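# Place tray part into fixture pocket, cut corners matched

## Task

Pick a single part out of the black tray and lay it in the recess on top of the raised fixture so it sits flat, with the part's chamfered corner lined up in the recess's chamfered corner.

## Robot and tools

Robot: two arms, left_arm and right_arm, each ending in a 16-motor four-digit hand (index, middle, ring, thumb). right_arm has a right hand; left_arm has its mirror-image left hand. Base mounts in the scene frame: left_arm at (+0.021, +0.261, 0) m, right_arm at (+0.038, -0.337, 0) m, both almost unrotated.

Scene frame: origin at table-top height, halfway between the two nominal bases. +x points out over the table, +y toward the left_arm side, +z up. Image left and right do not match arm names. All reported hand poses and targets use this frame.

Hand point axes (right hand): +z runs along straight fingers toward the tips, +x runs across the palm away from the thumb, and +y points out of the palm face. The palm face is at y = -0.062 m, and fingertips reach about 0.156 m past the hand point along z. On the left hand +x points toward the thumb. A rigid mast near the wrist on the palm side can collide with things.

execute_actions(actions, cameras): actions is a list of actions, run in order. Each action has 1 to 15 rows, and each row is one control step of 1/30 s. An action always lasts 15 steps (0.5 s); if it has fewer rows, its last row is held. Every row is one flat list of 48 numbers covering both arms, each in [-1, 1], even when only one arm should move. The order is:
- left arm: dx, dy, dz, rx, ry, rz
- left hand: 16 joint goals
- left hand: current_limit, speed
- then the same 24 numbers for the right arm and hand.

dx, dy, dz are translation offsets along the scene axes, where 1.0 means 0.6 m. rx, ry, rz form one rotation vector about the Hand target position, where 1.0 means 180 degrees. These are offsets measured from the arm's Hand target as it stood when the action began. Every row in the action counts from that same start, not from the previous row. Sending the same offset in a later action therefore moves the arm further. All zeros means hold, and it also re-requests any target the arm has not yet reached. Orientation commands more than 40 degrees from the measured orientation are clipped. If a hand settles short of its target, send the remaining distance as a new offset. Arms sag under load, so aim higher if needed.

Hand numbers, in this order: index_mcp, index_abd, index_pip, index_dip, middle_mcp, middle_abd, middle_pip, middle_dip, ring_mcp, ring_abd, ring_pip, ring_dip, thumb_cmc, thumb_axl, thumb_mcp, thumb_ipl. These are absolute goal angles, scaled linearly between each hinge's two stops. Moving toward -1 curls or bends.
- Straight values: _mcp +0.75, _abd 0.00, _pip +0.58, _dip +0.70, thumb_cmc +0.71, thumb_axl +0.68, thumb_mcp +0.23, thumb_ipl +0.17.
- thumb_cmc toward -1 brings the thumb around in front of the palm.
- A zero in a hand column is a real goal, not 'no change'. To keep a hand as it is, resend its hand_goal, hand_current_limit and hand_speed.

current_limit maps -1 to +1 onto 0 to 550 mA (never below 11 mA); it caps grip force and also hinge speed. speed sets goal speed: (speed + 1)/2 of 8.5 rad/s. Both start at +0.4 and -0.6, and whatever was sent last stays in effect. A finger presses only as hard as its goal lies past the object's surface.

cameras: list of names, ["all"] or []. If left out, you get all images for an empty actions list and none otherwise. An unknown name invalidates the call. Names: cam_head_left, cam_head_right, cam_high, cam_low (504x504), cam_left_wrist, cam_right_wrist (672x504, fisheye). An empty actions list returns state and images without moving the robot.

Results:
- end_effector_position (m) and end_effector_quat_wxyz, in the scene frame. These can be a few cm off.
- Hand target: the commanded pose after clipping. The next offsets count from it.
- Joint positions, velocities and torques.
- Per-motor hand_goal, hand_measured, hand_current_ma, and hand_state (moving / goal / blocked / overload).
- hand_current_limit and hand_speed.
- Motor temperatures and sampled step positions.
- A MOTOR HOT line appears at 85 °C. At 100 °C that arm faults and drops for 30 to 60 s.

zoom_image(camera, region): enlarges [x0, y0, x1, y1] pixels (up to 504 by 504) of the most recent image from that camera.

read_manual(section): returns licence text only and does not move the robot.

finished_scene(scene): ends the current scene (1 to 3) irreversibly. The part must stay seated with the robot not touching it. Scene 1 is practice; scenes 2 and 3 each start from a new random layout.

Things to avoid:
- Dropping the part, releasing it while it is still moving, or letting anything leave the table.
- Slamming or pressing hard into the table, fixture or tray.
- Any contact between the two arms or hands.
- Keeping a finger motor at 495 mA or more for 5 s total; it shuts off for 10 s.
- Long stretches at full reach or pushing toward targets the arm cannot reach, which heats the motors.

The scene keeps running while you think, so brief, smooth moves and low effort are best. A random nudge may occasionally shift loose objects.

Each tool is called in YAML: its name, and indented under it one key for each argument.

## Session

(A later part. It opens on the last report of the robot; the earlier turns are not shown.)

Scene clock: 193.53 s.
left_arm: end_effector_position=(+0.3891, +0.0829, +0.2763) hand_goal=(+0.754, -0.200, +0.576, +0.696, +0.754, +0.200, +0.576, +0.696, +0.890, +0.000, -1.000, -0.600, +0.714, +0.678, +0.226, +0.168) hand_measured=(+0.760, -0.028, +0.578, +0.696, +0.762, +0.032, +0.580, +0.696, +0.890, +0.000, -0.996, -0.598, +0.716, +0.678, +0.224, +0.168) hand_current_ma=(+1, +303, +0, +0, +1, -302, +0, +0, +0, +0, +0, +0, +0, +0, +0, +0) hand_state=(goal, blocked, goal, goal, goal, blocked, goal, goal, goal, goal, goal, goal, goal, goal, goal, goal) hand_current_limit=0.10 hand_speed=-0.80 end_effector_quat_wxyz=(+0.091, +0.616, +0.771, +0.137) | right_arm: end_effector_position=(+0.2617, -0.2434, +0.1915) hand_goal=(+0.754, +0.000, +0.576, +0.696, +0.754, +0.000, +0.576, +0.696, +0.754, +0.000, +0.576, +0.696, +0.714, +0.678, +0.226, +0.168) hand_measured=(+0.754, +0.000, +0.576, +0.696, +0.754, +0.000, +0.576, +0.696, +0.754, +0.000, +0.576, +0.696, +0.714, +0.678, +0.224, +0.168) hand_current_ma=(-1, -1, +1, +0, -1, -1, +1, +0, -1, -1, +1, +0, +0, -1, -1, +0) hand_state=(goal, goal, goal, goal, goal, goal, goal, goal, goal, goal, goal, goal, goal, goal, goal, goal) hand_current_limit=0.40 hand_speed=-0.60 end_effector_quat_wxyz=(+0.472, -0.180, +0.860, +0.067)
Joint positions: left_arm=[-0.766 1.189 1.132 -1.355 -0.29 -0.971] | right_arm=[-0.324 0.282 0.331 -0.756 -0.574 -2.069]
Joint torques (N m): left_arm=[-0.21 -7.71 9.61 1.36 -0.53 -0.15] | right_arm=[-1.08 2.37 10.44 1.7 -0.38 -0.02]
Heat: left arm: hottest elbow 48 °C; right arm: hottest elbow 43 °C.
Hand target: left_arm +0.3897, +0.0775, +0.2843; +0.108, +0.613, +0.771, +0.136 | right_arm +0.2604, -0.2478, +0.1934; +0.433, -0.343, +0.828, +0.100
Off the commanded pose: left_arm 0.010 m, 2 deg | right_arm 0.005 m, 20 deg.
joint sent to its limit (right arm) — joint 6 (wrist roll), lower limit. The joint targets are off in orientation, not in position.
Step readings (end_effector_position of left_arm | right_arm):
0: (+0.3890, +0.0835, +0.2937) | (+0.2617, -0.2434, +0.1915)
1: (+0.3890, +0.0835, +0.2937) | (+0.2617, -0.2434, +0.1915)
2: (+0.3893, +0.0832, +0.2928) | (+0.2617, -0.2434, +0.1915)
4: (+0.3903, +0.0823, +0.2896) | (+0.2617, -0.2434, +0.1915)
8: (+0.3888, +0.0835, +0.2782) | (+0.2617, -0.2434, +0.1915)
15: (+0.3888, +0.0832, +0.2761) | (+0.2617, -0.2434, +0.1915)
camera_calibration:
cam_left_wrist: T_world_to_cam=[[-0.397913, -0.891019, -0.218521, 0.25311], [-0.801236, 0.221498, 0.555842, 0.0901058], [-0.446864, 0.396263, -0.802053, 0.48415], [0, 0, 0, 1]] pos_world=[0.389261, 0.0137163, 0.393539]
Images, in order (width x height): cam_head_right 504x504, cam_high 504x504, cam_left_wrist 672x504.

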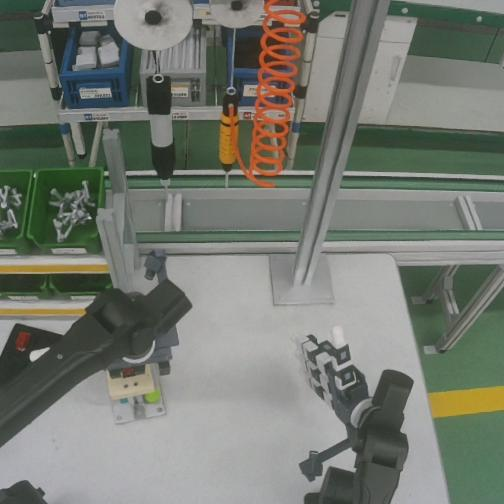

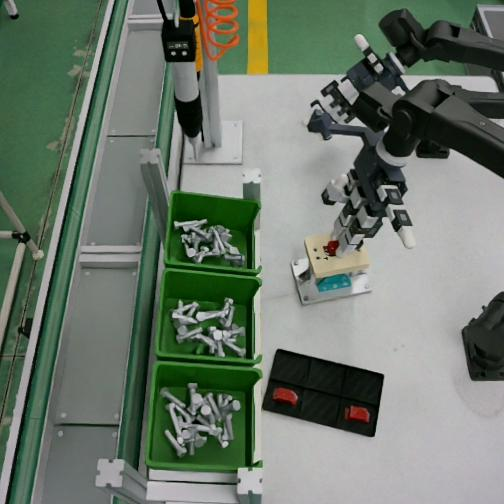

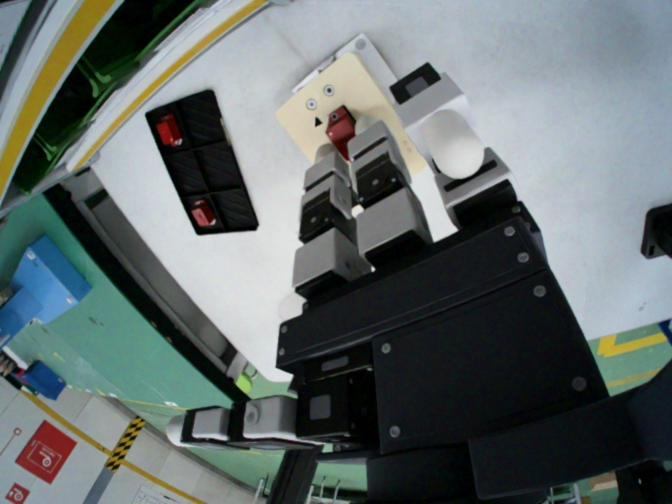

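execute_actions:
  actions:
    - [[-0.006,0.007,0.01,0,0,0,0.754,-0.2,0.576,0.696,0.754,0.2,0.576,0.696,0.89,0,-1,-0.6,0.714,0.678,0.226,0.168,0.1,-0.8,0,0,0,0,0,0,0.754,0,0.576,0.696,0.754,0,0.576,0.696,0.754,0,0.576,0.696,0.714,0.678,0.226,0.168,0.4,-0.6]]
  cameras: ["cam_high", "cam_left_wrist", "cam_head_right", "cam_head_left"]

zoom_image:
  camera: "cam_high"
  region: [318, 234, 348, 264]

zoom_image:
  camera: "cam_left_wrist"
  region: [320, 90, 365, 135]

zoom_image:
  camera: "cam_head_left"
  region: [100, 340, 150, 390]

Scene clock: 217.60 s.
left_arm: end_effector_position=(+0.3886, +0.0834, +0.2779) hand_goal=(+0.754, -0.200, +0.576, +0.696, +0.754, +0.200, +0.576, +0.696, +0.890, +0.000, -1.000, -0.600, +0.714, +0.678, +0.226, +0.168) hand_measured=(+0.760, -0.028, +0.578, +0.696, +0.762, +0.032, +0.580, +0.696, +0.890, +0.000, -0.996, -0.598, +0.716, +0.678, +0.224, +0.168) hand_current_ma=(+1, +303, +0, +0, +1, -302, +0, +0, +0, +0, +0, +0, +0, +0, +0, +0) hand_state=(goal, blocked, goal, goal, goal, blocked, goal, goal, goal, goal, goal, goal, goal, goal, goal, goal) hand_current_limit=0.10 hand_speed=-0.80 end_effector_quat_wxyz=(+0.093, +0.615, +0.771, +0.137) | right_arm: end_effector_position=(+0.2617, -0.2434, +0.1915) hand_goal=(+0.754, +0.000, +0.576, +0.696, +0.754, +0.000, +0.576, +0.696, +0.754, +0.000, +0.576, +0.696, +0.714, +0.678, +0.226, +0.168) hand_measured=(+0.754, +0.000, +0.576, +0.696, +0.754, +0.000, +0.576, +0.696, +0.754, +0.000, +0.576, +0.696, +0.714, +0.678, +0.224, +0.168) hand_current_ma=(-1, -1, +1, +0, -1, -1, +1, +0, -1, -1, +1, +0, +0, -1, -1, +0) hand_state=(goal, goal, goal, goal, goal, goal, goal, goal, goal, goal, goal, goal, goal, goal, goal, goal) hand_current_limit=0.40 hand_speed=-0.60 end_effector_quat_wxyz=(+0.472, -0.180, +0.860, +0.067)
Joint positions: left_arm=[-0.766 1.185 1.132 -1.355 -0.29 -0.971] | right_arm=[-0.324 0.282 0.331 -0.756 -0.574 -2.069]
Joint torques (N m): left_arm=[-0.26 -8.82 9.78 0.76 -0.55 -0.12] | right_arm=[-0.91 2.32 10.45 1.76 -0.39 0]
Heat: left arm: hottest elbow 46 °C; right arm: hottest elbow 43 °C.
Hand target: left_arm +0.3861, +0.0817, +0.2903; +0.108, +0.613, +0.771, +0.136 | right_arm +0.2604, -0.2478, +0.1934; +0.433, -0.343, +0.828, +0.100
Off the commanded pose: left_arm 0.013 m, 2 deg | right_arm 0.005 m, 20 deg.
joint sent to its limit (right arm) — joint 6 (wrist roll), lower limit. The joint targets are off in orientation, not in position.
Step readings (end_effector_position of left_arm | right_arm):
0: (+0.3891, +0.0829, +0.2763) | (+0.2617, -0.2434, +0.1915)
1: (+0.3891, +0.0829, +0.2763) | (+0.2617, -0.2434, +0.1915)
2: (+0.3891, +0.0829, +0.2763) | (+0.2617, -0.2434, +0.1915)
4: (+0.3891, +0.0829, +0.2763) | (+0.2617, -0.2434, +0.1915)
8: (+0.3889, +0.0831, +0.2767) | (+0.2617, -0.2434, +0.1915)
15: (+0.3886, +0.0834, +0.2778) | (+0.2617, -0.2434, +0.1915)
camera_calibration:
cam_left_wrist: T_world_to_cam=[[-0.397235, -0.891708, -0.216933, 0.253039], [-0.802993, 0.223284, 0.552582, 0.0901762], [-0.444304, 0.393701, -0.804732, 0.485102], [0, 0, 0, 1]] pos_world=[0.38846, 0.0145171, 0.39544]
Images, in order (width x height): cam_head_left 504x504, cam_head_right 504x504, cam_high 504x504, cam_left_wrist 672x504.

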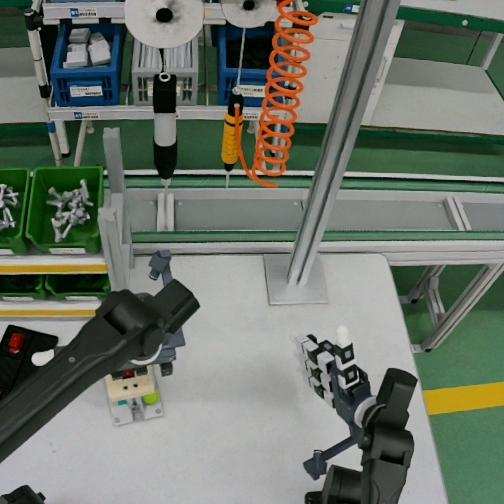

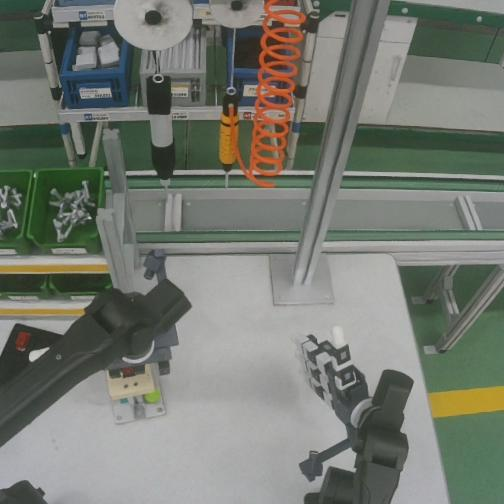

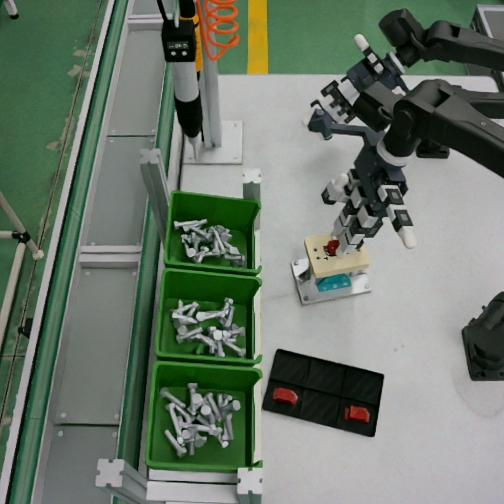

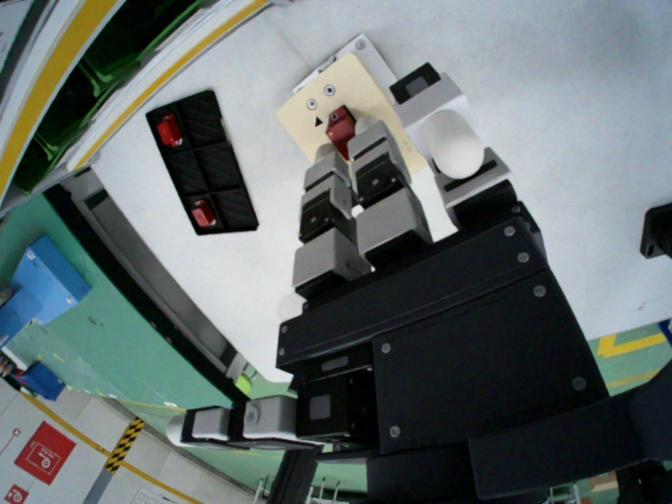

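Scaled by 16.800 from the camera's 504x504 image, which has a finer 720x720 frame.

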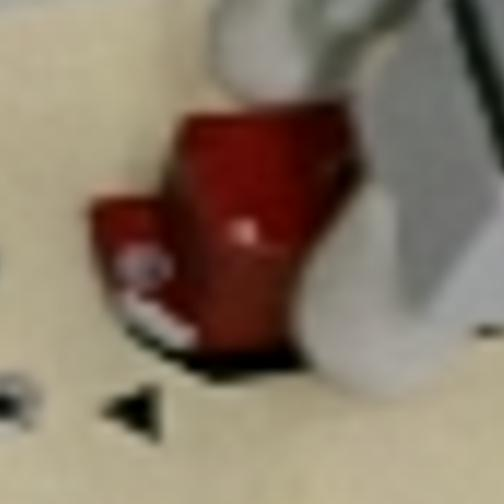

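Scaled by 11.200 from the camera's 672x504 image, which has a finer 960x720 frame.

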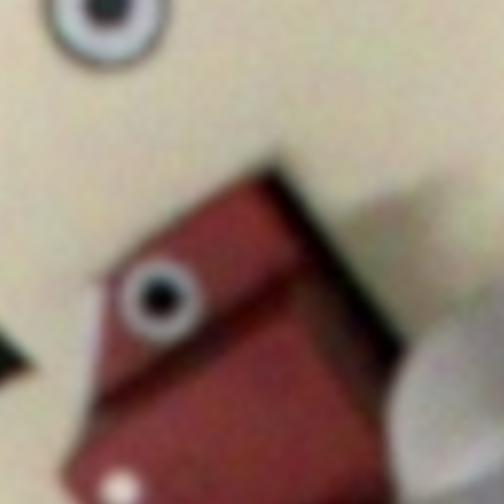

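Scaled by 10.080 from the camera's 504x504 image, which has a finer 720x720 frame.

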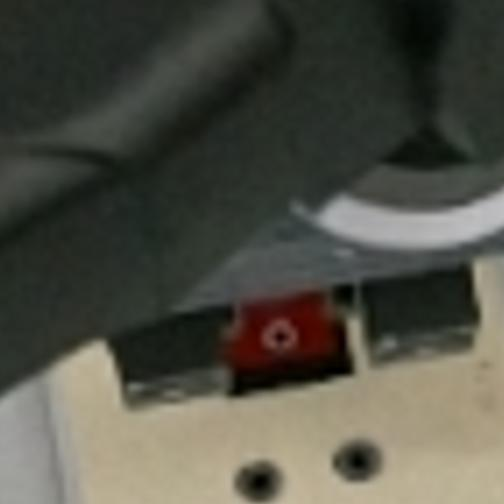

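zoom_image:
  camera: "cam_head_left"
  region: [115, 362, 143, 386]

zoom_image:
  camera: "cam_head_right"
  region: [115, 360, 143, 384]

Scaled by 18.000 from the camera's 504x504 image, which has a finer 720x720 frame.

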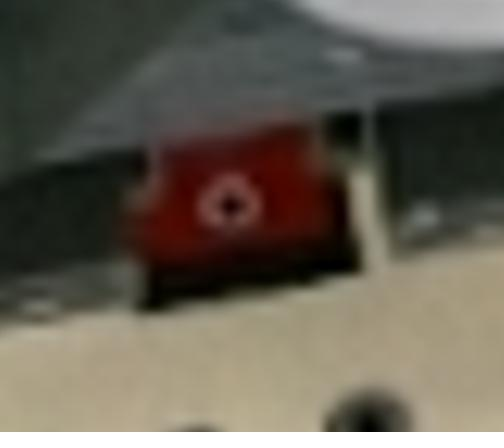

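Scaled by 18.000 from the camera's 504x504 image, which has a finer 720x720 frame.

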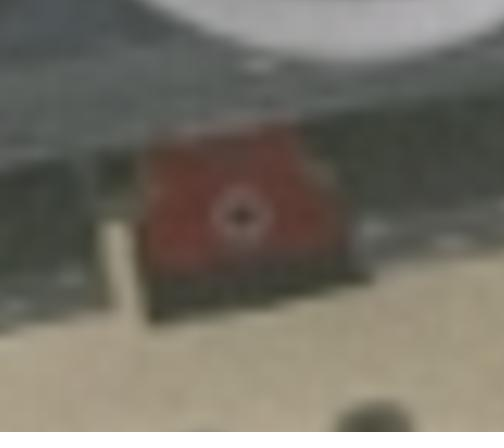

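execute_actions:
  actions:
    - [[-0.004,0.0045,0.003,0,0,0.0222,0.754,-0.2,0.576,0.696,0.754,0.2,0.576,0.696,0.89,0,-1,-0.6,0.714,0.678,0.226,0.168,0.1,-0.8,0,0,0,0,0,0,0.754,0,0.576,0.696,0.754,0,0.576,0.696,0.754,0,0.576,0.696,0.714,0.678,0.226,0.168,0.4,-0.6]]
  cameras: ["cam_high", "cam_left_wrist", "cam_head_right", "cam_head_left"]

zoom_image:
  camera: "cam_high"
  region: [318, 234, 348, 264]

zoom_image:
  camera: "cam_left_wrist"
  region: [320, 90, 365, 135]

zoom_image:
  camera: "cam_head_left"
  region: [115, 362, 143, 386]

zoom_image:
  camera: "cam_head_right"
  region: [115, 360, 143, 384]

Scene clock: 241.93 s.
left_arm: end_effector_position=(+0.3826, +0.0906, +0.2782) hand_goal=(+0.754, -0.200, +0.576, +0.696, +0.754, +0.200, +0.576, +0.696, +0.890, +0.000, -1.000, -0.600, +0.714, +0.678, +0.226, +0.168) hand_measured=(+0.760, -0.028, +0.578, +0.696, +0.762, +0.032, +0.580, +0.696, +0.890, +0.000, -0.996, -0.598, +0.716, +0.678, +0.224, +0.168) hand_current_ma=(+1, +302, +0, +0, +1, -302, +0, +0, +0, +0, +0, +0, +0, +0, +0, +0) hand_state=(goal, blocked, goal, goal, goal, blocked, goal, goal, goal, goal, goal, goal, goal, goal, goal, goal) hand_current_limit=0.10 hand_speed=-0.80 end_effector_quat_wxyz=(+0.092, +0.588, +0.792, +0.140) | right_arm: end_effector_position=(+0.2617, -0.2434, +0.1915) hand_goal=(+0.754, +0.000, +0.576, +0.696, +0.754, +0.000, +0.576, +0.696, +0.754, +0.000, +0.576, +0.696, +0.714, +0.678, +0.226, +0.168) hand_measured=(+0.754, +0.000, +0.576, +0.696, +0.754, +0.000, +0.576, +0.696, +0.754, +0.000, +0.576, +0.696, +0.714, +0.678, +0.224, +0.168) hand_current_ma=(-1, -1, +1, +0, -1, -1, +1, +0, -1, -1, +1, +0, +0, -1, -1, +0) hand_state=(goal, goal, goal, goal, goal, goal, goal, goal, goal, goal, goal, goal, goal, goal, goal, goal) hand_current_limit=0.40 hand_speed=-0.60 end_effector_quat_wxyz=(+0.472, -0.180, +0.860, +0.067)
Joint positions: left_arm=[-0.773 1.185 1.132 -1.371 -0.303 -1.05] | right_arm=[-0.324 0.282 0.331 -0.756 -0.574 -2.069]
Joint torques (N m): left_arm=[-0.21 -7 11.18 0.44 -0.59 -0.17] | right_arm=[-1.03 2.32 10.48 1.74 -0.4 -0.01]
Heat: left arm: hottest elbow 45 °C; right arm: hottest elbow 44 °C.
Hand target: left_arm +0.3836, +0.0844, +0.2921; +0.103, +0.586, +0.792, +0.140 | right_arm +0.2604, -0.2478, +0.1934; +0.433, -0.343, +0.828, +0.100
Off the commanded pose: left_arm 0.015 m, 1 deg | right_arm 0.005 m, 20 deg.
joint sent to its limit (right arm) — joint 6 (wrist roll), lower limit. The joint targets are off in orientation, not in position.
Step readings (end_effector_position of left_arm | right_arm):
0: (+0.3886, +0.0834, +0.2779) | (+0.2617, -0.2434, +0.1915)
1: (+0.3886, +0.0835, +0.2780) | (+0.2617, -0.2434, +0.1915)
2: (+0.3884, +0.0839, +0.2781) | (+0.2617, -0.2434, +0.1915)
4: (+0.3875, +0.0854, +0.2785) | (+0.2617, -0.2434, +0.1915)
8: (+0.3850, +0.0883, +0.2785) | (+0.2617, -0.2434, +0.1915)
15: (+0.3830, +0.0900, +0.2783) | (+0.2617, -0.2434, +0.1915)
camera_calibration:
cam_left_wrist: T_world_to_cam=[[-0.333216, -0.917923, -0.21537, 0.234639], [-0.819816, 0.169251, 0.547042, 0.0964296], [-0.465691, 0.358847, -0.808926, 0.49233], [0, 0, 0, 1]] pos_world=[0.386514, 0.0223894, 0.396041]
Images, in order (width x height): cam_head_left 504x504, cam_head_right 504x504, cam_high 504x504, cam_left_wrist 672x504.

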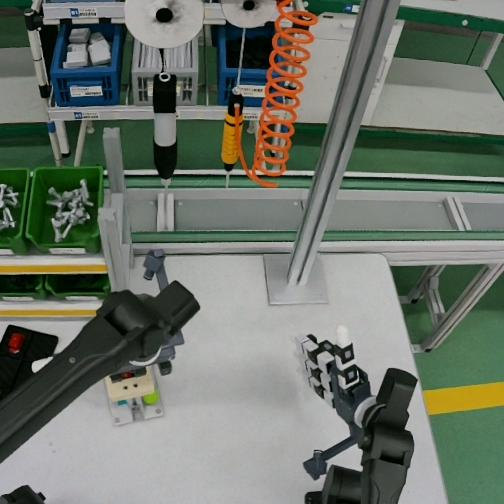

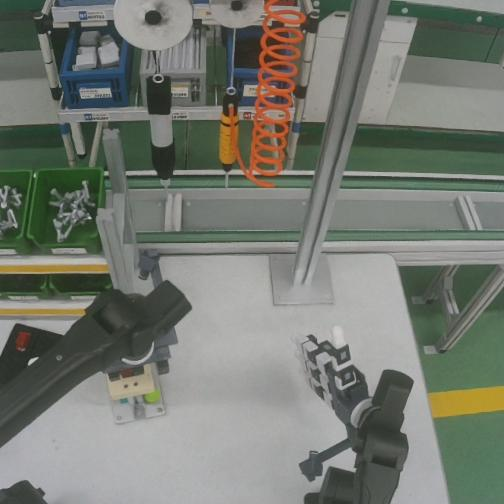

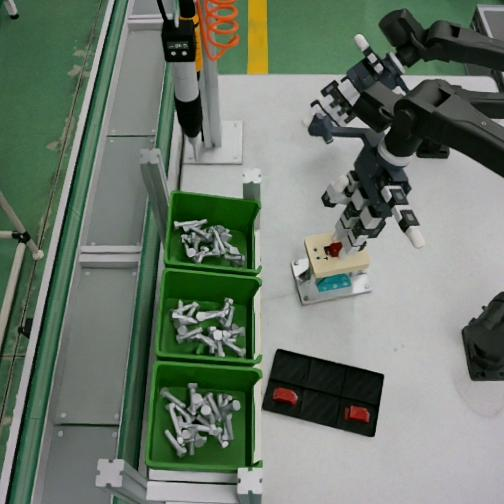

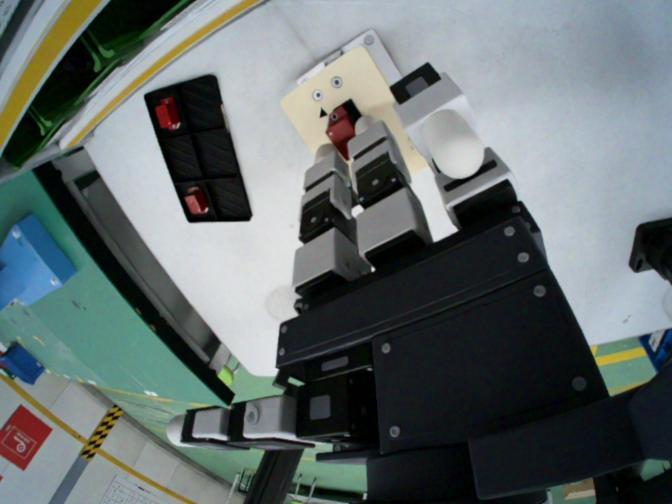

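Scaled by 16.800 from the camera's 504x504 image, which has a finer 720x720 frame.

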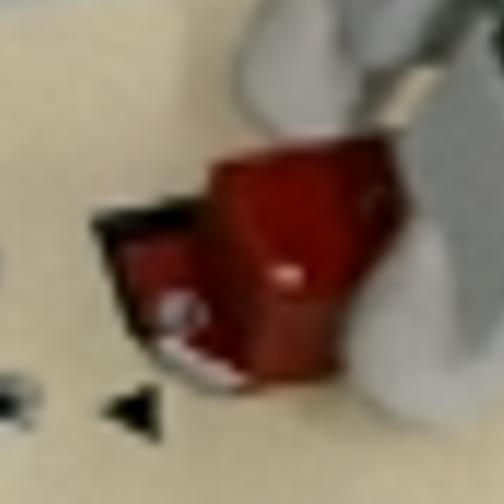

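Scaled by 11.200 from the camera's 672x504 image, which has a finer 960x720 frame.

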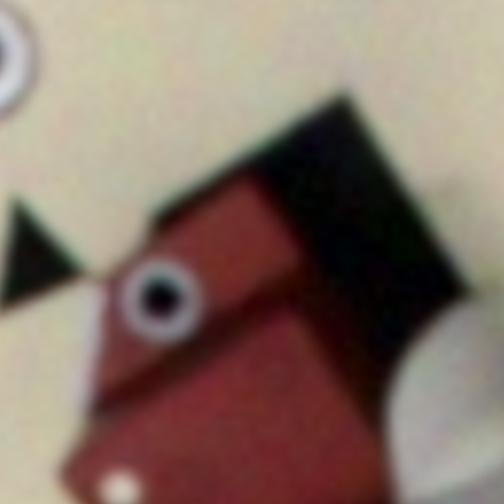

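Scaled by 18.000 from the camera's 504x504 image, which has a finer 720x720 frame.

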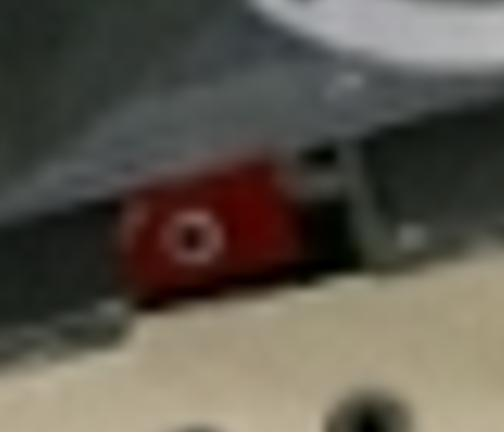

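Scaled by 18.000 from the camera's 504x504 image, which has a finer 720x720 frame.

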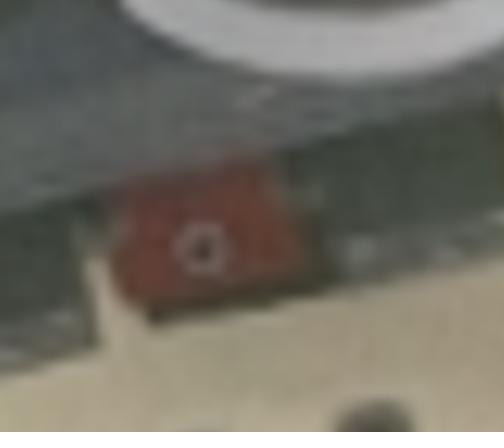

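execute_actions:
  actions:
    - [[0.004,-0.011,0.0,0,0,-0.0055,0.754,-0.2,0.576,0.696,0.754,0.2,0.576,0.696,0.89,0,-1,-0.6,0.714,0.678,0.226,0.168,0.1,-0.8,0,0,0,0,0,0,0.754,0,0.576,0.696,0.754,0,0.576,0.696,0.754,0,0.576,0.696,0.714,0.678,0.226,0.168,0.4,-0.6]]
  cameras: ["cam_high", "cam_left_wrist", "cam_head_right", "cam_head_left"]

zoom_image:
  camera: "cam_high"
  region: [318, 234, 348, 264]

zoom_image:
  camera: "cam_left_wrist"
  region: [320, 90, 365, 135]

zoom_image:
  camera: "cam_head_left"
  region: [115, 362, 143, 386]

zoom_image:
  camera: "cam_head_right"
  region: [115, 360, 143, 384]

Scene clock: 251.67 s.
left_arm: end_effector_position=(+0.3814, +0.0881, +0.2782) hand_goal=(+0.754, -0.200, +0.576, +0.696, +0.754, +0.200, +0.576, +0.696, +0.890, +0.000, -1.000, -0.600, +0.714, +0.678, +0.226, +0.168) hand_measured=(+0.760, -0.028, +0.578, +0.696, +0.762, +0.032, +0.580, +0.696, +0.890, +0.000, -0.996, -0.598, +0.716, +0.678, +0.224, +0.168) hand_current_ma=(+1, +302, +0, +0, +1, -302, +0, +0, +0, +0, +0, +0, +0, +0, +0, +0) hand_state=(goal, blocked, goal, goal, goal, blocked, goal, goal, goal, goal, goal, goal, goal, goal, goal, goal) hand_current_limit=0.10 hand_speed=-0.80 end_effector_quat_wxyz=(+0.092, +0.590, +0.790, +0.139) | right_arm: end_effector_position=(+0.2617, -0.2434, +0.1915) hand_goal=(+0.754, +0.000, +0.576, +0.696, +0.754, +0.000, +0.576, +0.696, +0.754, +0.000, +0.576, +0.696, +0.714, +0.678, +0.226, +0.168) hand_measured=(+0.754, +0.000, +0.576, +0.696, +0.754, +0.000, +0.576, +0.696, +0.754, +0.000, +0.576, +0.696, +0.714, +0.678, +0.224, +0.168) hand_current_ma=(-1, -1, +1, +0, -1, -1, +1, +0, -1, -1, +1, +0, +0, -1, -1, +0) hand_state=(goal, goal, goal, goal, goal, goal, goal, goal, goal, goal, goal, goal, goal, goal, goal, goal) hand_current_limit=0.40 hand_speed=-0.60 end_effector_quat_wxyz=(+0.472, -0.180, +0.860, +0.067)
Joint positions: left_arm=[-0.78 1.185 1.132 -1.371 -0.303 -1.05] | right_arm=[-0.324 0.282 0.331 -0.756 -0.574 -2.069]
Joint torques (N m): left_arm=[-0.38 -6.24 11.82 0.64 -0.56 -0.04] | right_arm=[-1.03 2.37 10.44 1.7 -0.4 -0.01]
Heat: left arm: hottest elbow 45 °C; right arm: hottest elbow 44 °C.
Hand target: left_arm +0.3860, +0.0778, +0.2921; +0.105, +0.592, +0.787, +0.139 | right_arm +0.2604, -0.2478, +0.1934; +0.433, -0.343, +0.828, +0.100
Off the commanded pose: left_arm 0.018 m, 1 deg | right_arm 0.005 m, 20 deg.
joint sent to its limit (right arm) — joint 6 (wrist roll), lower limit. The joint targets are off in orientation, not in position.
Step readings (end_effector_position of left_arm | right_arm):
0: (+0.3826, +0.0907, +0.2782) | (+0.2617, -0.2434, +0.1915)
1: (+0.3826, +0.0907, +0.2782) | (+0.2617, -0.2434, +0.1915)
2: (+0.3825, +0.0906, +0.2782) | (+0.2617, -0.2434, +0.1915)
4: (+0.3823, +0.0900, +0.2782) | (+0.2617, -0.2434, +0.1915)
8: (+0.3816, +0.0885, +0.2782) | (+0.2617, -0.2434, +0.1915)
15: (+0.3814, +0.0882, +0.2782) | (+0.2617, -0.2434, +0.1915)
camera_calibration:
cam_left_wrist: T_world_to_cam=[[-0.339187, -0.91578, -0.215174, 0.233956], [-0.818758, 0.174752, 0.546897, 0.0949951], [-0.463235, 0.361676, -0.809076, 0.49149], [0, 0, 0, 1]] pos_world=[0.384808, 0.0198921, 0.396041]
Images, in order (width x height): cam_head_left 504x504, cam_head_right 504x504, cam_high 504x504, cam_left_wrist 672x504.

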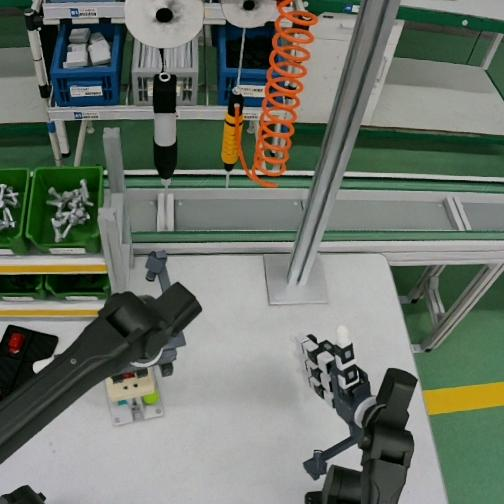

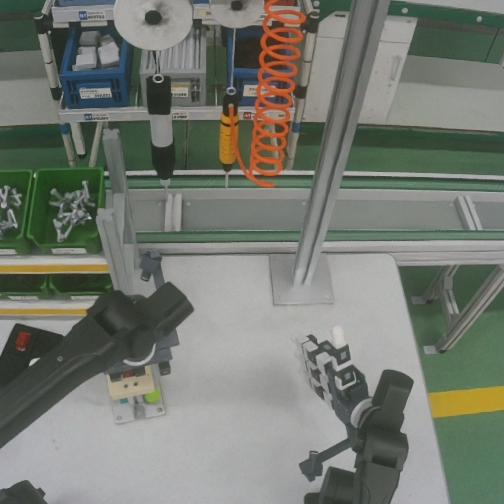

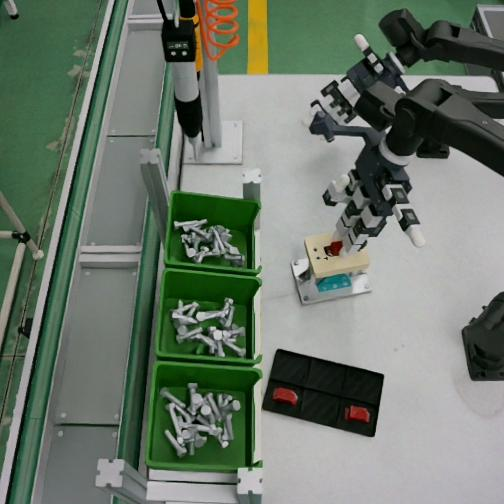

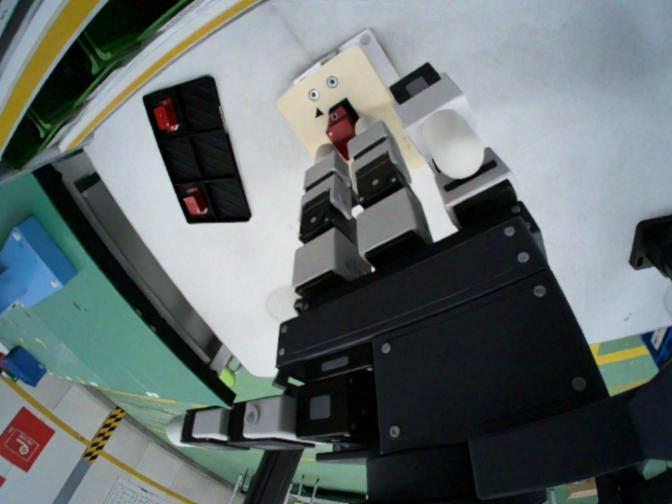

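Scaled by 16.800 from the camera's 504x504 image, which has a finer 720x720 frame.

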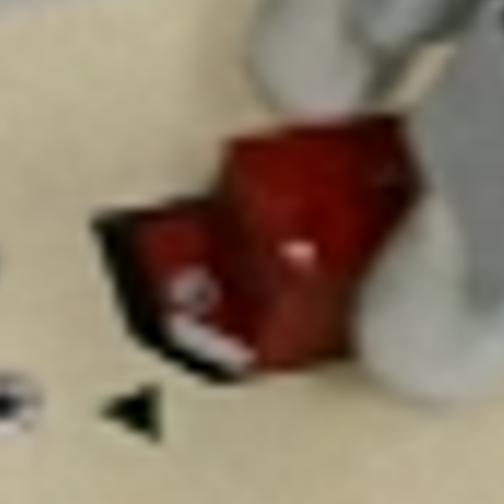

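Scaled by 11.200 from the camera's 672x504 image, which has a finer 960x720 frame.

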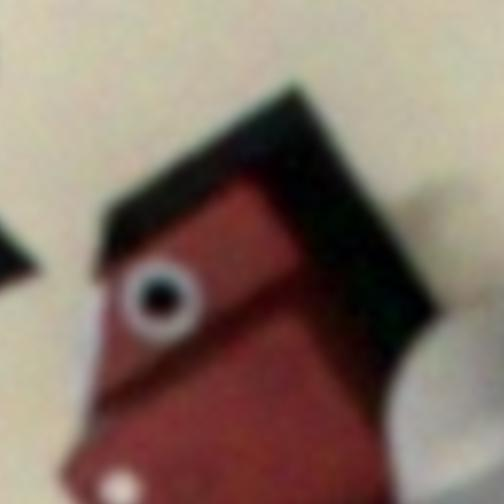

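Scaled by 18.000 from the camera's 504x504 image, which has a finer 720x720 frame.

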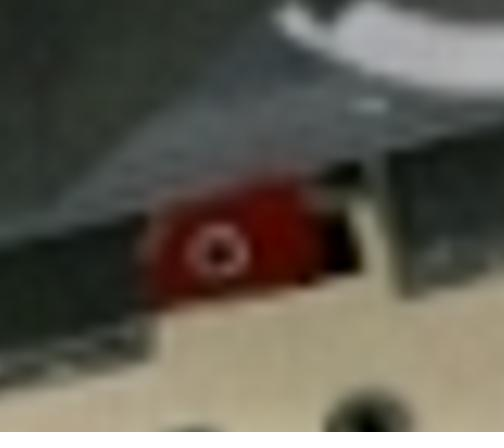

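Scaled by 18.000 from the camera's 504x504 image, which has a finer 720x720 frame.

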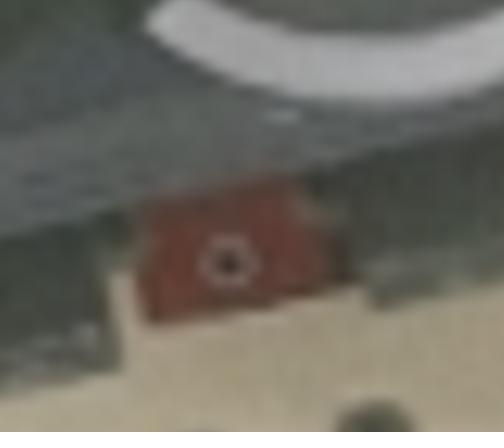

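execute_actions:
  actions:
    - [[0.003,-0.004,0.0,0,0,0,0.754,-0.2,0.576,0.696,0.754,0.2,0.576,0.696,0.89,0,-1,-0.6,0.714,0.678,0.226,0.168,0.1,-0.8,0,0,0,0,0,0,0.754,0,0.576,0.696,0.754,0,0.576,0.696,0.754,0,0.576,0.696,0.714,0.678,0.226,0.168,0.4,-0.6]]
  cameras: ["cam_high", "cam_left_wrist"]

zoom_image:
  camera: "cam_high"
  region: [318, 234, 348, 264]

zoom_image:
  camera: "cam_left_wrist"
  region: [320, 90, 365, 135]

Scene clock: 257.27 s.
left_arm: end_effector_position=(+0.3816, +0.0873, +0.2768) hand_goal=(+0.754, -0.200, +0.576, +0.696, +0.754, +0.200, +0.576, +0.696, +0.890, +0.000, -1.000, -0.600, +0.714, +0.678, +0.226, +0.168) hand_measured=(+0.760, -0.028, +0.578, +0.696, +0.760, +0.032, +0.580, +0.696, +0.890, +0.000, -0.996, -0.598, +0.716, +0.678, +0.224, +0.168) hand_current_ma=(+1, +302, +0, +0, +1, -302, +0, +0, +0, +0, +0, +0, +0, +0, +0, +0) hand_state=(goal, blocked, goal, goal, goal, blocked, goal, goal, goal, goal, goal, goal, goal, goal, goal, goal) hand_current_limit=0.10 hand_speed=-0.80 end_effector_quat_wxyz=(+0.090, +0.591, +0.789, +0.140) | right_arm: end_effector_position=(+0.2617, -0.2434, +0.1915) hand_goal=(+0.754, +0.000, +0.576, +0.696, +0.754, +0.000, +0.576, +0.696, +0.754, +0.000, +0.576, +0.696, +0.714, +0.678, +0.226, +0.168) hand_measured=(+0.754, +0.000, +0.576, +0.696, +0.754, +0.000, +0.576, +0.696, +0.754, +0.000, +0.576, +0.696, +0.714, +0.678, +0.224, +0.168) hand_current_ma=(-1, -1, +1, +0, -1, -1, +1, +0, -1, -1, +1, +0, +0, -1, -1, +0) hand_state=(goal, goal, goal, goal, goal, goal, goal, goal, goal, goal, goal, goal, goal, goal, goal, goal) hand_current_limit=0.40 hand_speed=-0.60 end_effector_quat_wxyz=(+0.472, -0.180, +0.860, +0.067)
Joint positions: left_arm=[-0.781 1.189 1.132 -1.371 -0.303 -1.05] | right_arm=[-0.324 0.282 0.331 -0.756 -0.574 -2.069]
Joint torques (N m): left_arm=[-0.26 -6.07 12.26 0.62 -0.56 -0.04] | right_arm=[-0.97 2.32 10.47 1.73 -0.39 0]
Heat: left arm: hottest elbow 46 °C; right arm: hottest elbow 44 °C.
Hand target: left_arm +0.3878, +0.0754, +0.2921; +0.105, +0.592, +0.787, +0.139 | right_arm +0.2604, -0.2478, +0.1934; +0.433, -0.343, +0.828, +0.100
Off the commanded pose: left_arm 0.020 m, 2 deg | right_arm 0.005 m, 20 deg.
joint sent to its limit (right arm) — joint 6 (wrist roll), lower limit. The joint targets are off in orientation, not in position.
Step readings (end_effector_position of left_arm | right_arm):
0: (+0.3814, +0.0881, +0.2782) | (+0.2617, -0.2434, +0.1915)
1: (+0.3814, +0.0881, +0.2782) | (+0.2617, -0.2434, +0.1915)
2: (+0.3814, +0.0880, +0.2781) | (+0.2617, -0.2434, +0.1915)
4: (+0.3814, +0.0879, +0.2780) | (+0.2617, -0.2434, +0.1915)
8: (+0.3815, +0.0874, +0.2772) | (+0.2617, -0.2434, +0.1915)
15: (+0.3816, +0.0873, +0.2768) | (+0.2617, -0.2434, +0.1915)
camera_calibration:
cam_left_wrist: T_world_to_cam=[[-0.34074, -0.914723, -0.217206, 0.234041], [-0.8171, 0.173856, 0.549657, 0.0948341], [-0.465021, 0.364769, -0.806659, 0.490456], [0, 0, 0, 1]] pos_world=[0.385308, 0.0186917, 0.39434]
Images, in order (width x height): cam_high 504x504, cam_left_wrist 672x504.

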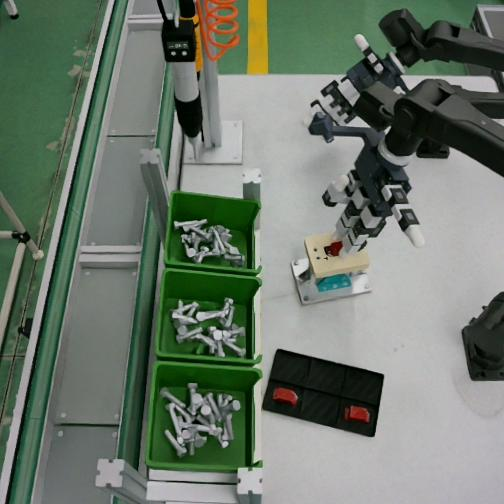

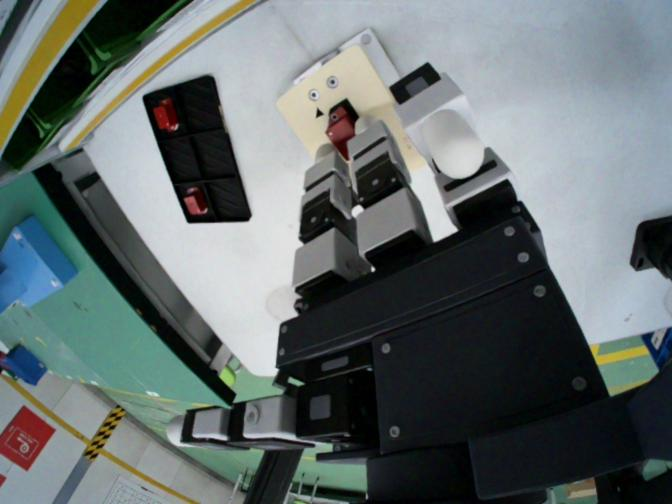

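Scaled by 16.800 from the camera's 504x504 image, which has a finer 720x720 frame.

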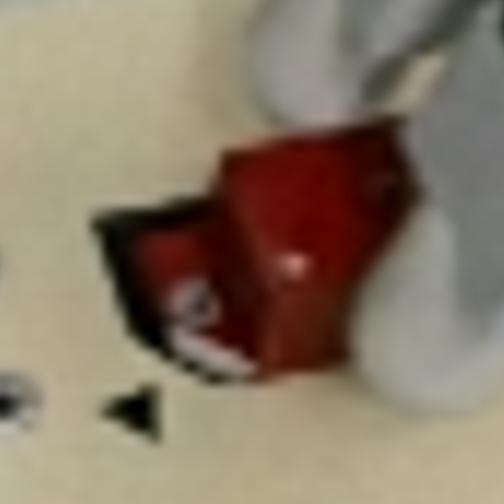

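Scaled by 11.200 from the camera's 672x504 image, which has a finer 960x720 frame.

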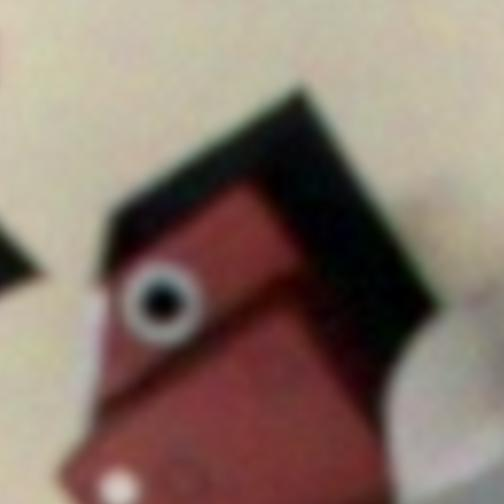

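execute_actions:
  actions:
    - [[0.002,-0.015,0.012,0,0,0,0.754,-0.2,0.576,0.696,0.754,0.2,0.576,0.696,0.89,0,-1,-0.6,0.714,0.678,0.226,0.168,0.1,-0.8,0,0,0,0,0,0,0.754,0,0.576,0.696,0.754,0,0.576,0.696,0.754,0,0.576,0.696,0.714,0.678,0.226,0.168,0.4,-0.6]]
  cameras: ["cam_high", "cam_left_wrist"]

zoom_image:
  camera: "cam_high"
  region: [318, 234, 348, 264]

zoom_image:
  camera: "cam_left_wrist"
  region: [320, 90, 365, 135]

Scene clock: 262.63 s.
left_arm: end_effector_position=(+0.3822, +0.0796, +0.2777) hand_goal=(+0.754, -0.200, +0.576, +0.696, +0.754, +0.200, +0.576, +0.696, +0.890, +0.000, -1.000, -0.600, +0.714, +0.678, +0.226, +0.168) hand_measured=(+0.754, -0.028, +0.576, +0.696, +0.760, +0.032, +0.578, +0.696, +0.890, +0.000, -0.996, -0.598, +0.716, +0.678, +0.224, +0.168) hand_current_ma=(+0, +303, +0, +0, +1, -302, +0, +0, +0, +0, +0, +0, +0, +0, +0, +0) hand_state=(goal, blocked, goal, goal, goal, blocked, goal, goal, goal, goal, goal, goal, goal, goal, goal, goal) hand_current_limit=0.10 hand_speed=-0.80 end_effector_quat_wxyz=(+0.085, +0.596, +0.786, +0.142) | right_arm: end_effector_position=(+0.2617, -0.2434, +0.1915) hand_goal=(+0.754, +0.000, +0.576, +0.696, +0.754, +0.000, +0.576, +0.696, +0.754, +0.000, +0.576, +0.696, +0.714, +0.678, +0.226, +0.168) hand_measured=(+0.754, +0.000, +0.576, +0.696, +0.754, +0.000, +0.576, +0.696, +0.754, +0.000, +0.576, +0.696, +0.714, +0.678, +0.224, +0.168) hand_current_ma=(-1, -1, +1, +0, -1, -1, +1, +0, -1, -1, +1, +0, +0, -1, -1, +0) hand_state=(goal, goal, goal, goal, goal, goal, goal, goal, goal, goal, goal, goal, goal, goal, goal, goal) hand_current_limit=0.40 hand_speed=-0.60 end_effector_quat_wxyz=(+0.472, -0.180, +0.860, +0.067)
Joint positions: left_arm=[-0.796 1.208 1.151 -1.384 -0.307 -1.055] | right_arm=[-0.324 0.282 0.331 -0.756 -0.574 -2.069]
Joint torques (N m): left_arm=[-0.32 -5.89 13.35 0.43 -0.5 -0.16] | right_arm=[-0.97 2.32 10.47 1.76 -0.37 -0.01]
Heat: left arm: hottest elbow 46 °C; right arm: hottest elbow 44 °C.
Hand target: left_arm +0.3891, +0.0664, +0.2991; +0.104, +0.592, +0.787, +0.139 | right_arm +0.2604, -0.2478, +0.1934; +0.433, -0.343, +0.828, +0.100
Off the commanded pose: left_arm 0.026 m, 2 deg | right_arm 0.005 m, 20 deg.
joint sent to its limit (right arm) — joint 6 (wrist roll), lower limit. The joint targets are off in orientation, not in position.
Step readings (end_effector_position of left_arm | right_arm):
0: (+0.3816, +0.0873, +0.2768) | (+0.2617, -0.2434, +0.1915)
1: (+0.3817, +0.0872, +0.2766) | (+0.2617, -0.2434, +0.1915)
2: (+0.3816, +0.0870, +0.2766) | (+0.2617, -0.2434, +0.1915)
4: (+0.3817, +0.0854, +0.2768) | (+0.2617, -0.2434, +0.1915)
8: (+0.3822, +0.0805, +0.2773) | (+0.2617, -0.2434, +0.1915)
15: (+0.3823, +0.0796, +0.2775) | (+0.2617, -0.2434, +0.1915)
camera_calibration:
cam_left_wrist: T_world_to_cam=[[-0.350745, -0.909125, -0.224656, 0.232847], [-0.811802, 0.175578, 0.556911, 0.0920722], [-0.466857, 0.377709, -0.799612, 0.491988], [0, 0, 0, 1]] pos_world=[0.386102, 0.00969287, 0.394434]
Images, in order (width x height): cam_high 504x504, cam_left_wrist 672x504.

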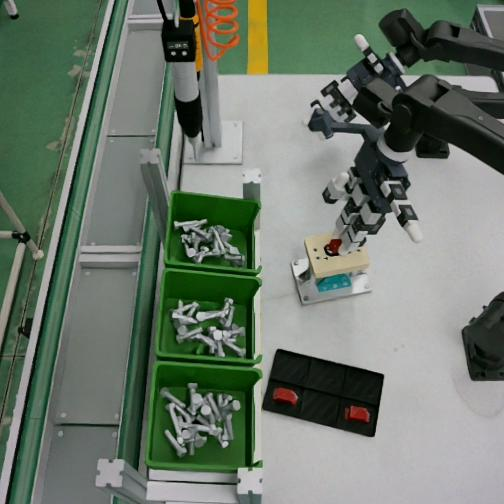

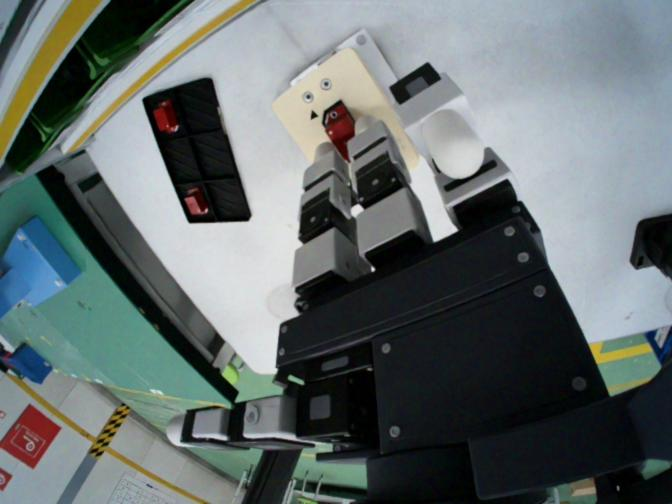

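Scaled by 16.800 from the camera's 504x504 image, which has a finer 720x720 frame.

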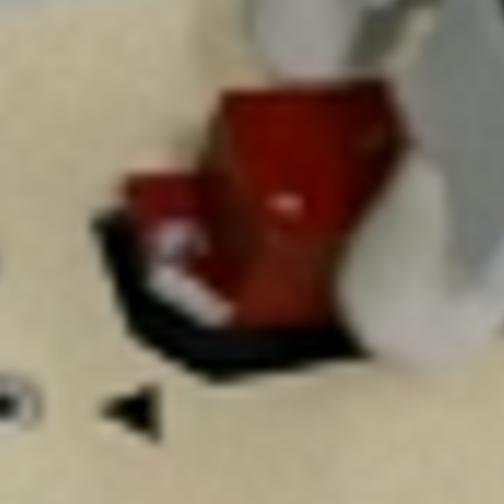

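Scaled by 11.200 from the camera's 672x504 image, which has a finer 960x720 frame.

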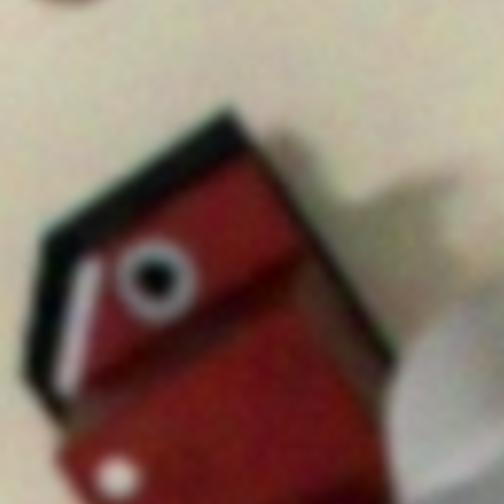

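execute_actions:
  actions:
    - [[0.002,0.03,0.0,0,0,0,0.754,-0.2,0.576,0.696,0.754,0.2,0.576,0.696,0.89,0,-1,-0.6,0.714,0.678,0.226,0.168,0.1,-0.8,0,0,0,0,0,0,0.754,0,0.576,0.696,0.754,0,0.576,0.696,0.754,0,0.576,0.696,0.714,0.678,0.226,0.168,0.4,-0.6]]
  cameras: ["cam_high", "cam_left_wrist"]

zoom_image:
  camera: "cam_high"
  region: [318, 234, 348, 264]

zoom_image:
  camera: "cam_left_wrist"
  region: [320, 90, 365, 135]

Scene clock: 268.70 s.
left_arm: end_effector_position=(+0.3852, +0.0836, +0.2776) hand_goal=(+0.754, -0.200, +0.576, +0.696, +0.754, +0.200, +0.576, +0.696, +0.890, +0.000, -1.000, -0.600, +0.714, +0.678, +0.226, +0.168) hand_measured=(+0.756, -0.028, +0.576, +0.696, +0.760, +0.032, +0.578, +0.696, +0.890, +0.000, -0.996, -0.598, +0.716, +0.678, +0.224, +0.168) hand_current_ma=(+0, +303, +0, +0, +1, -302, +0, +0, +0, +0, +0, +0, +0, +0, +0, +0) hand_state=(goal, blocked, goal, goal, goal, blocked, goal, goal, goal, goal, goal, goal, goal, goal, goal, goal) hand_current_limit=0.10 hand_speed=-0.80 end_effector_quat_wxyz=(+0.083, +0.595, +0.786, +0.142) | right_arm: end_effector_position=(+0.2617, -0.2434, +0.1915) hand_goal=(+0.754, +0.000, +0.576, +0.696, +0.754, +0.000, +0.576, +0.696, +0.754, +0.000, +0.576, +0.696, +0.714, +0.678, +0.226, +0.168) hand_measured=(+0.754, +0.000, +0.576, +0.696, +0.754, +0.000, +0.576, +0.696, +0.754, +0.000, +0.576, +0.696, +0.714, +0.678, +0.224, +0.168) hand_current_ma=(-1, -1, +1, +0, -1, -1, +1, +0, -1, -1, +1, +0, +0, -1, -1, +0) hand_state=(goal, goal, goal, goal, goal, goal, goal, goal, goal, goal, goal, goal, goal, goal, goal, goal) hand_current_limit=0.40 hand_speed=-0.60 end_effector_quat_wxyz=(+0.472, -0.180, +0.860, +0.067)
Joint positions: left_arm=[-0.781 1.208 1.151 -1.384 -0.304 -1.042] | right_arm=[-0.324 0.282 0.331 -0.756 -0.574 -2.069]
Joint torques (N m): left_arm=[1.44 -9.52 11.37 0.57 -0.4 0.09] | right_arm=[-1.08 2.32 10.47 1.74 -0.39 -0.01]
Heat: left arm: hottest elbow 48 °C; right arm: hottest elbow 44 °C.
Hand target: left_arm +0.3903, +0.0845, +0.2992; +0.105, +0.592, +0.787, +0.139 | right_arm +0.2604, -0.2478, +0.1934; +0.433, -0.343, +0.828, +0.100
Off the commanded pose: left_arm 0.022 m, 2 deg | right_arm 0.005 m, 20 deg.
joint sent to its limit (right arm) — joint 6 (wrist roll), lower limit. The joint targets are off in orientation, not in position.
Step readings (end_effector_position of left_arm | right_arm):
0: (+0.3822, +0.0797, +0.2777) | (+0.2617, -0.2434, +0.1915)
1: (+0.3822, +0.0797, +0.2777) | (+0.2617, -0.2434, +0.1915)
2: (+0.3822, +0.0797, +0.2777) | (+0.2617, -0.2434, +0.1915)
4: (+0.3824, +0.0796, +0.2777) | (+0.2617, -0.2434, +0.1915)
8: (+0.3838, +0.0816, +0.2775) | (+0.2617, -0.2434, +0.1915)
15: (+0.3851, +0.0836, +0.2776) | (+0.2617, -0.2434, +0.1915)
camera_calibration:
cam_left_wrist: T_world_to_cam=[[-0.350279, -0.909043, -0.22571, 0.23766], [-0.810347, 0.173267, 0.559747, 0.0926808], [-0.469726, 0.378971, -0.797332, 0.492102], [0, 0, 0, 1]] pos_world=[0.389504, 0.0134918, 0.394133]
Images, in order (width x height): cam_high 504x504, cam_left_wrist 672x504.

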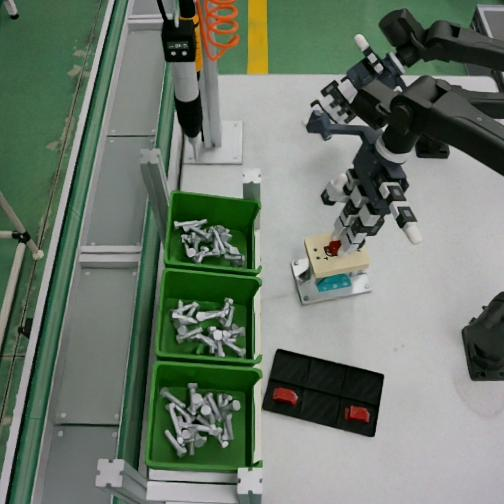

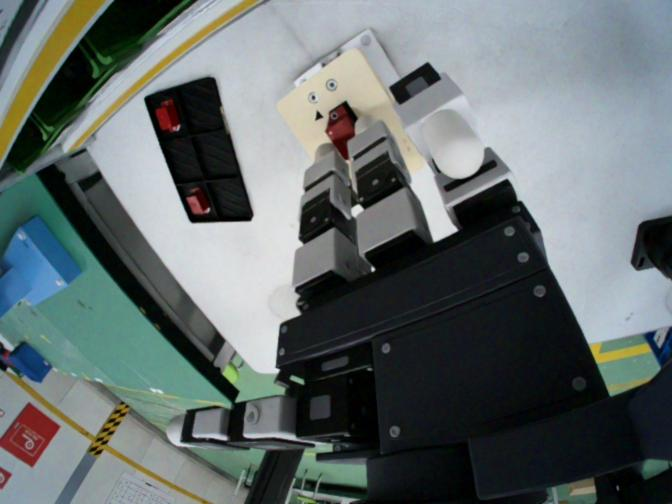

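Scaled by 16.800 from the camera's 504x504 image, which has a finer 720x720 frame.

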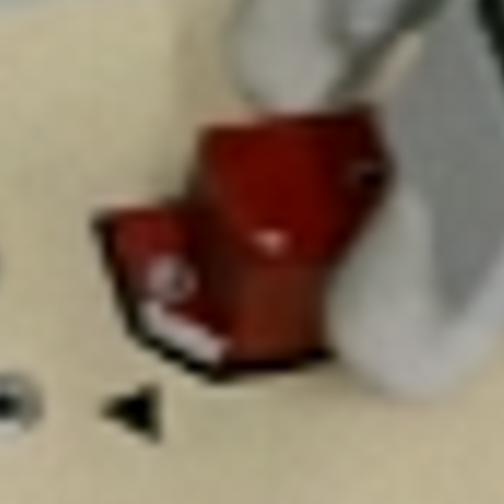

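Scaled by 11.200 from the camera's 672x504 image, which has a finer 960x720 frame.

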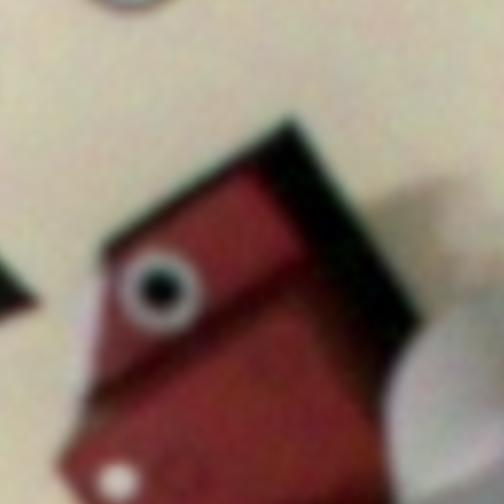

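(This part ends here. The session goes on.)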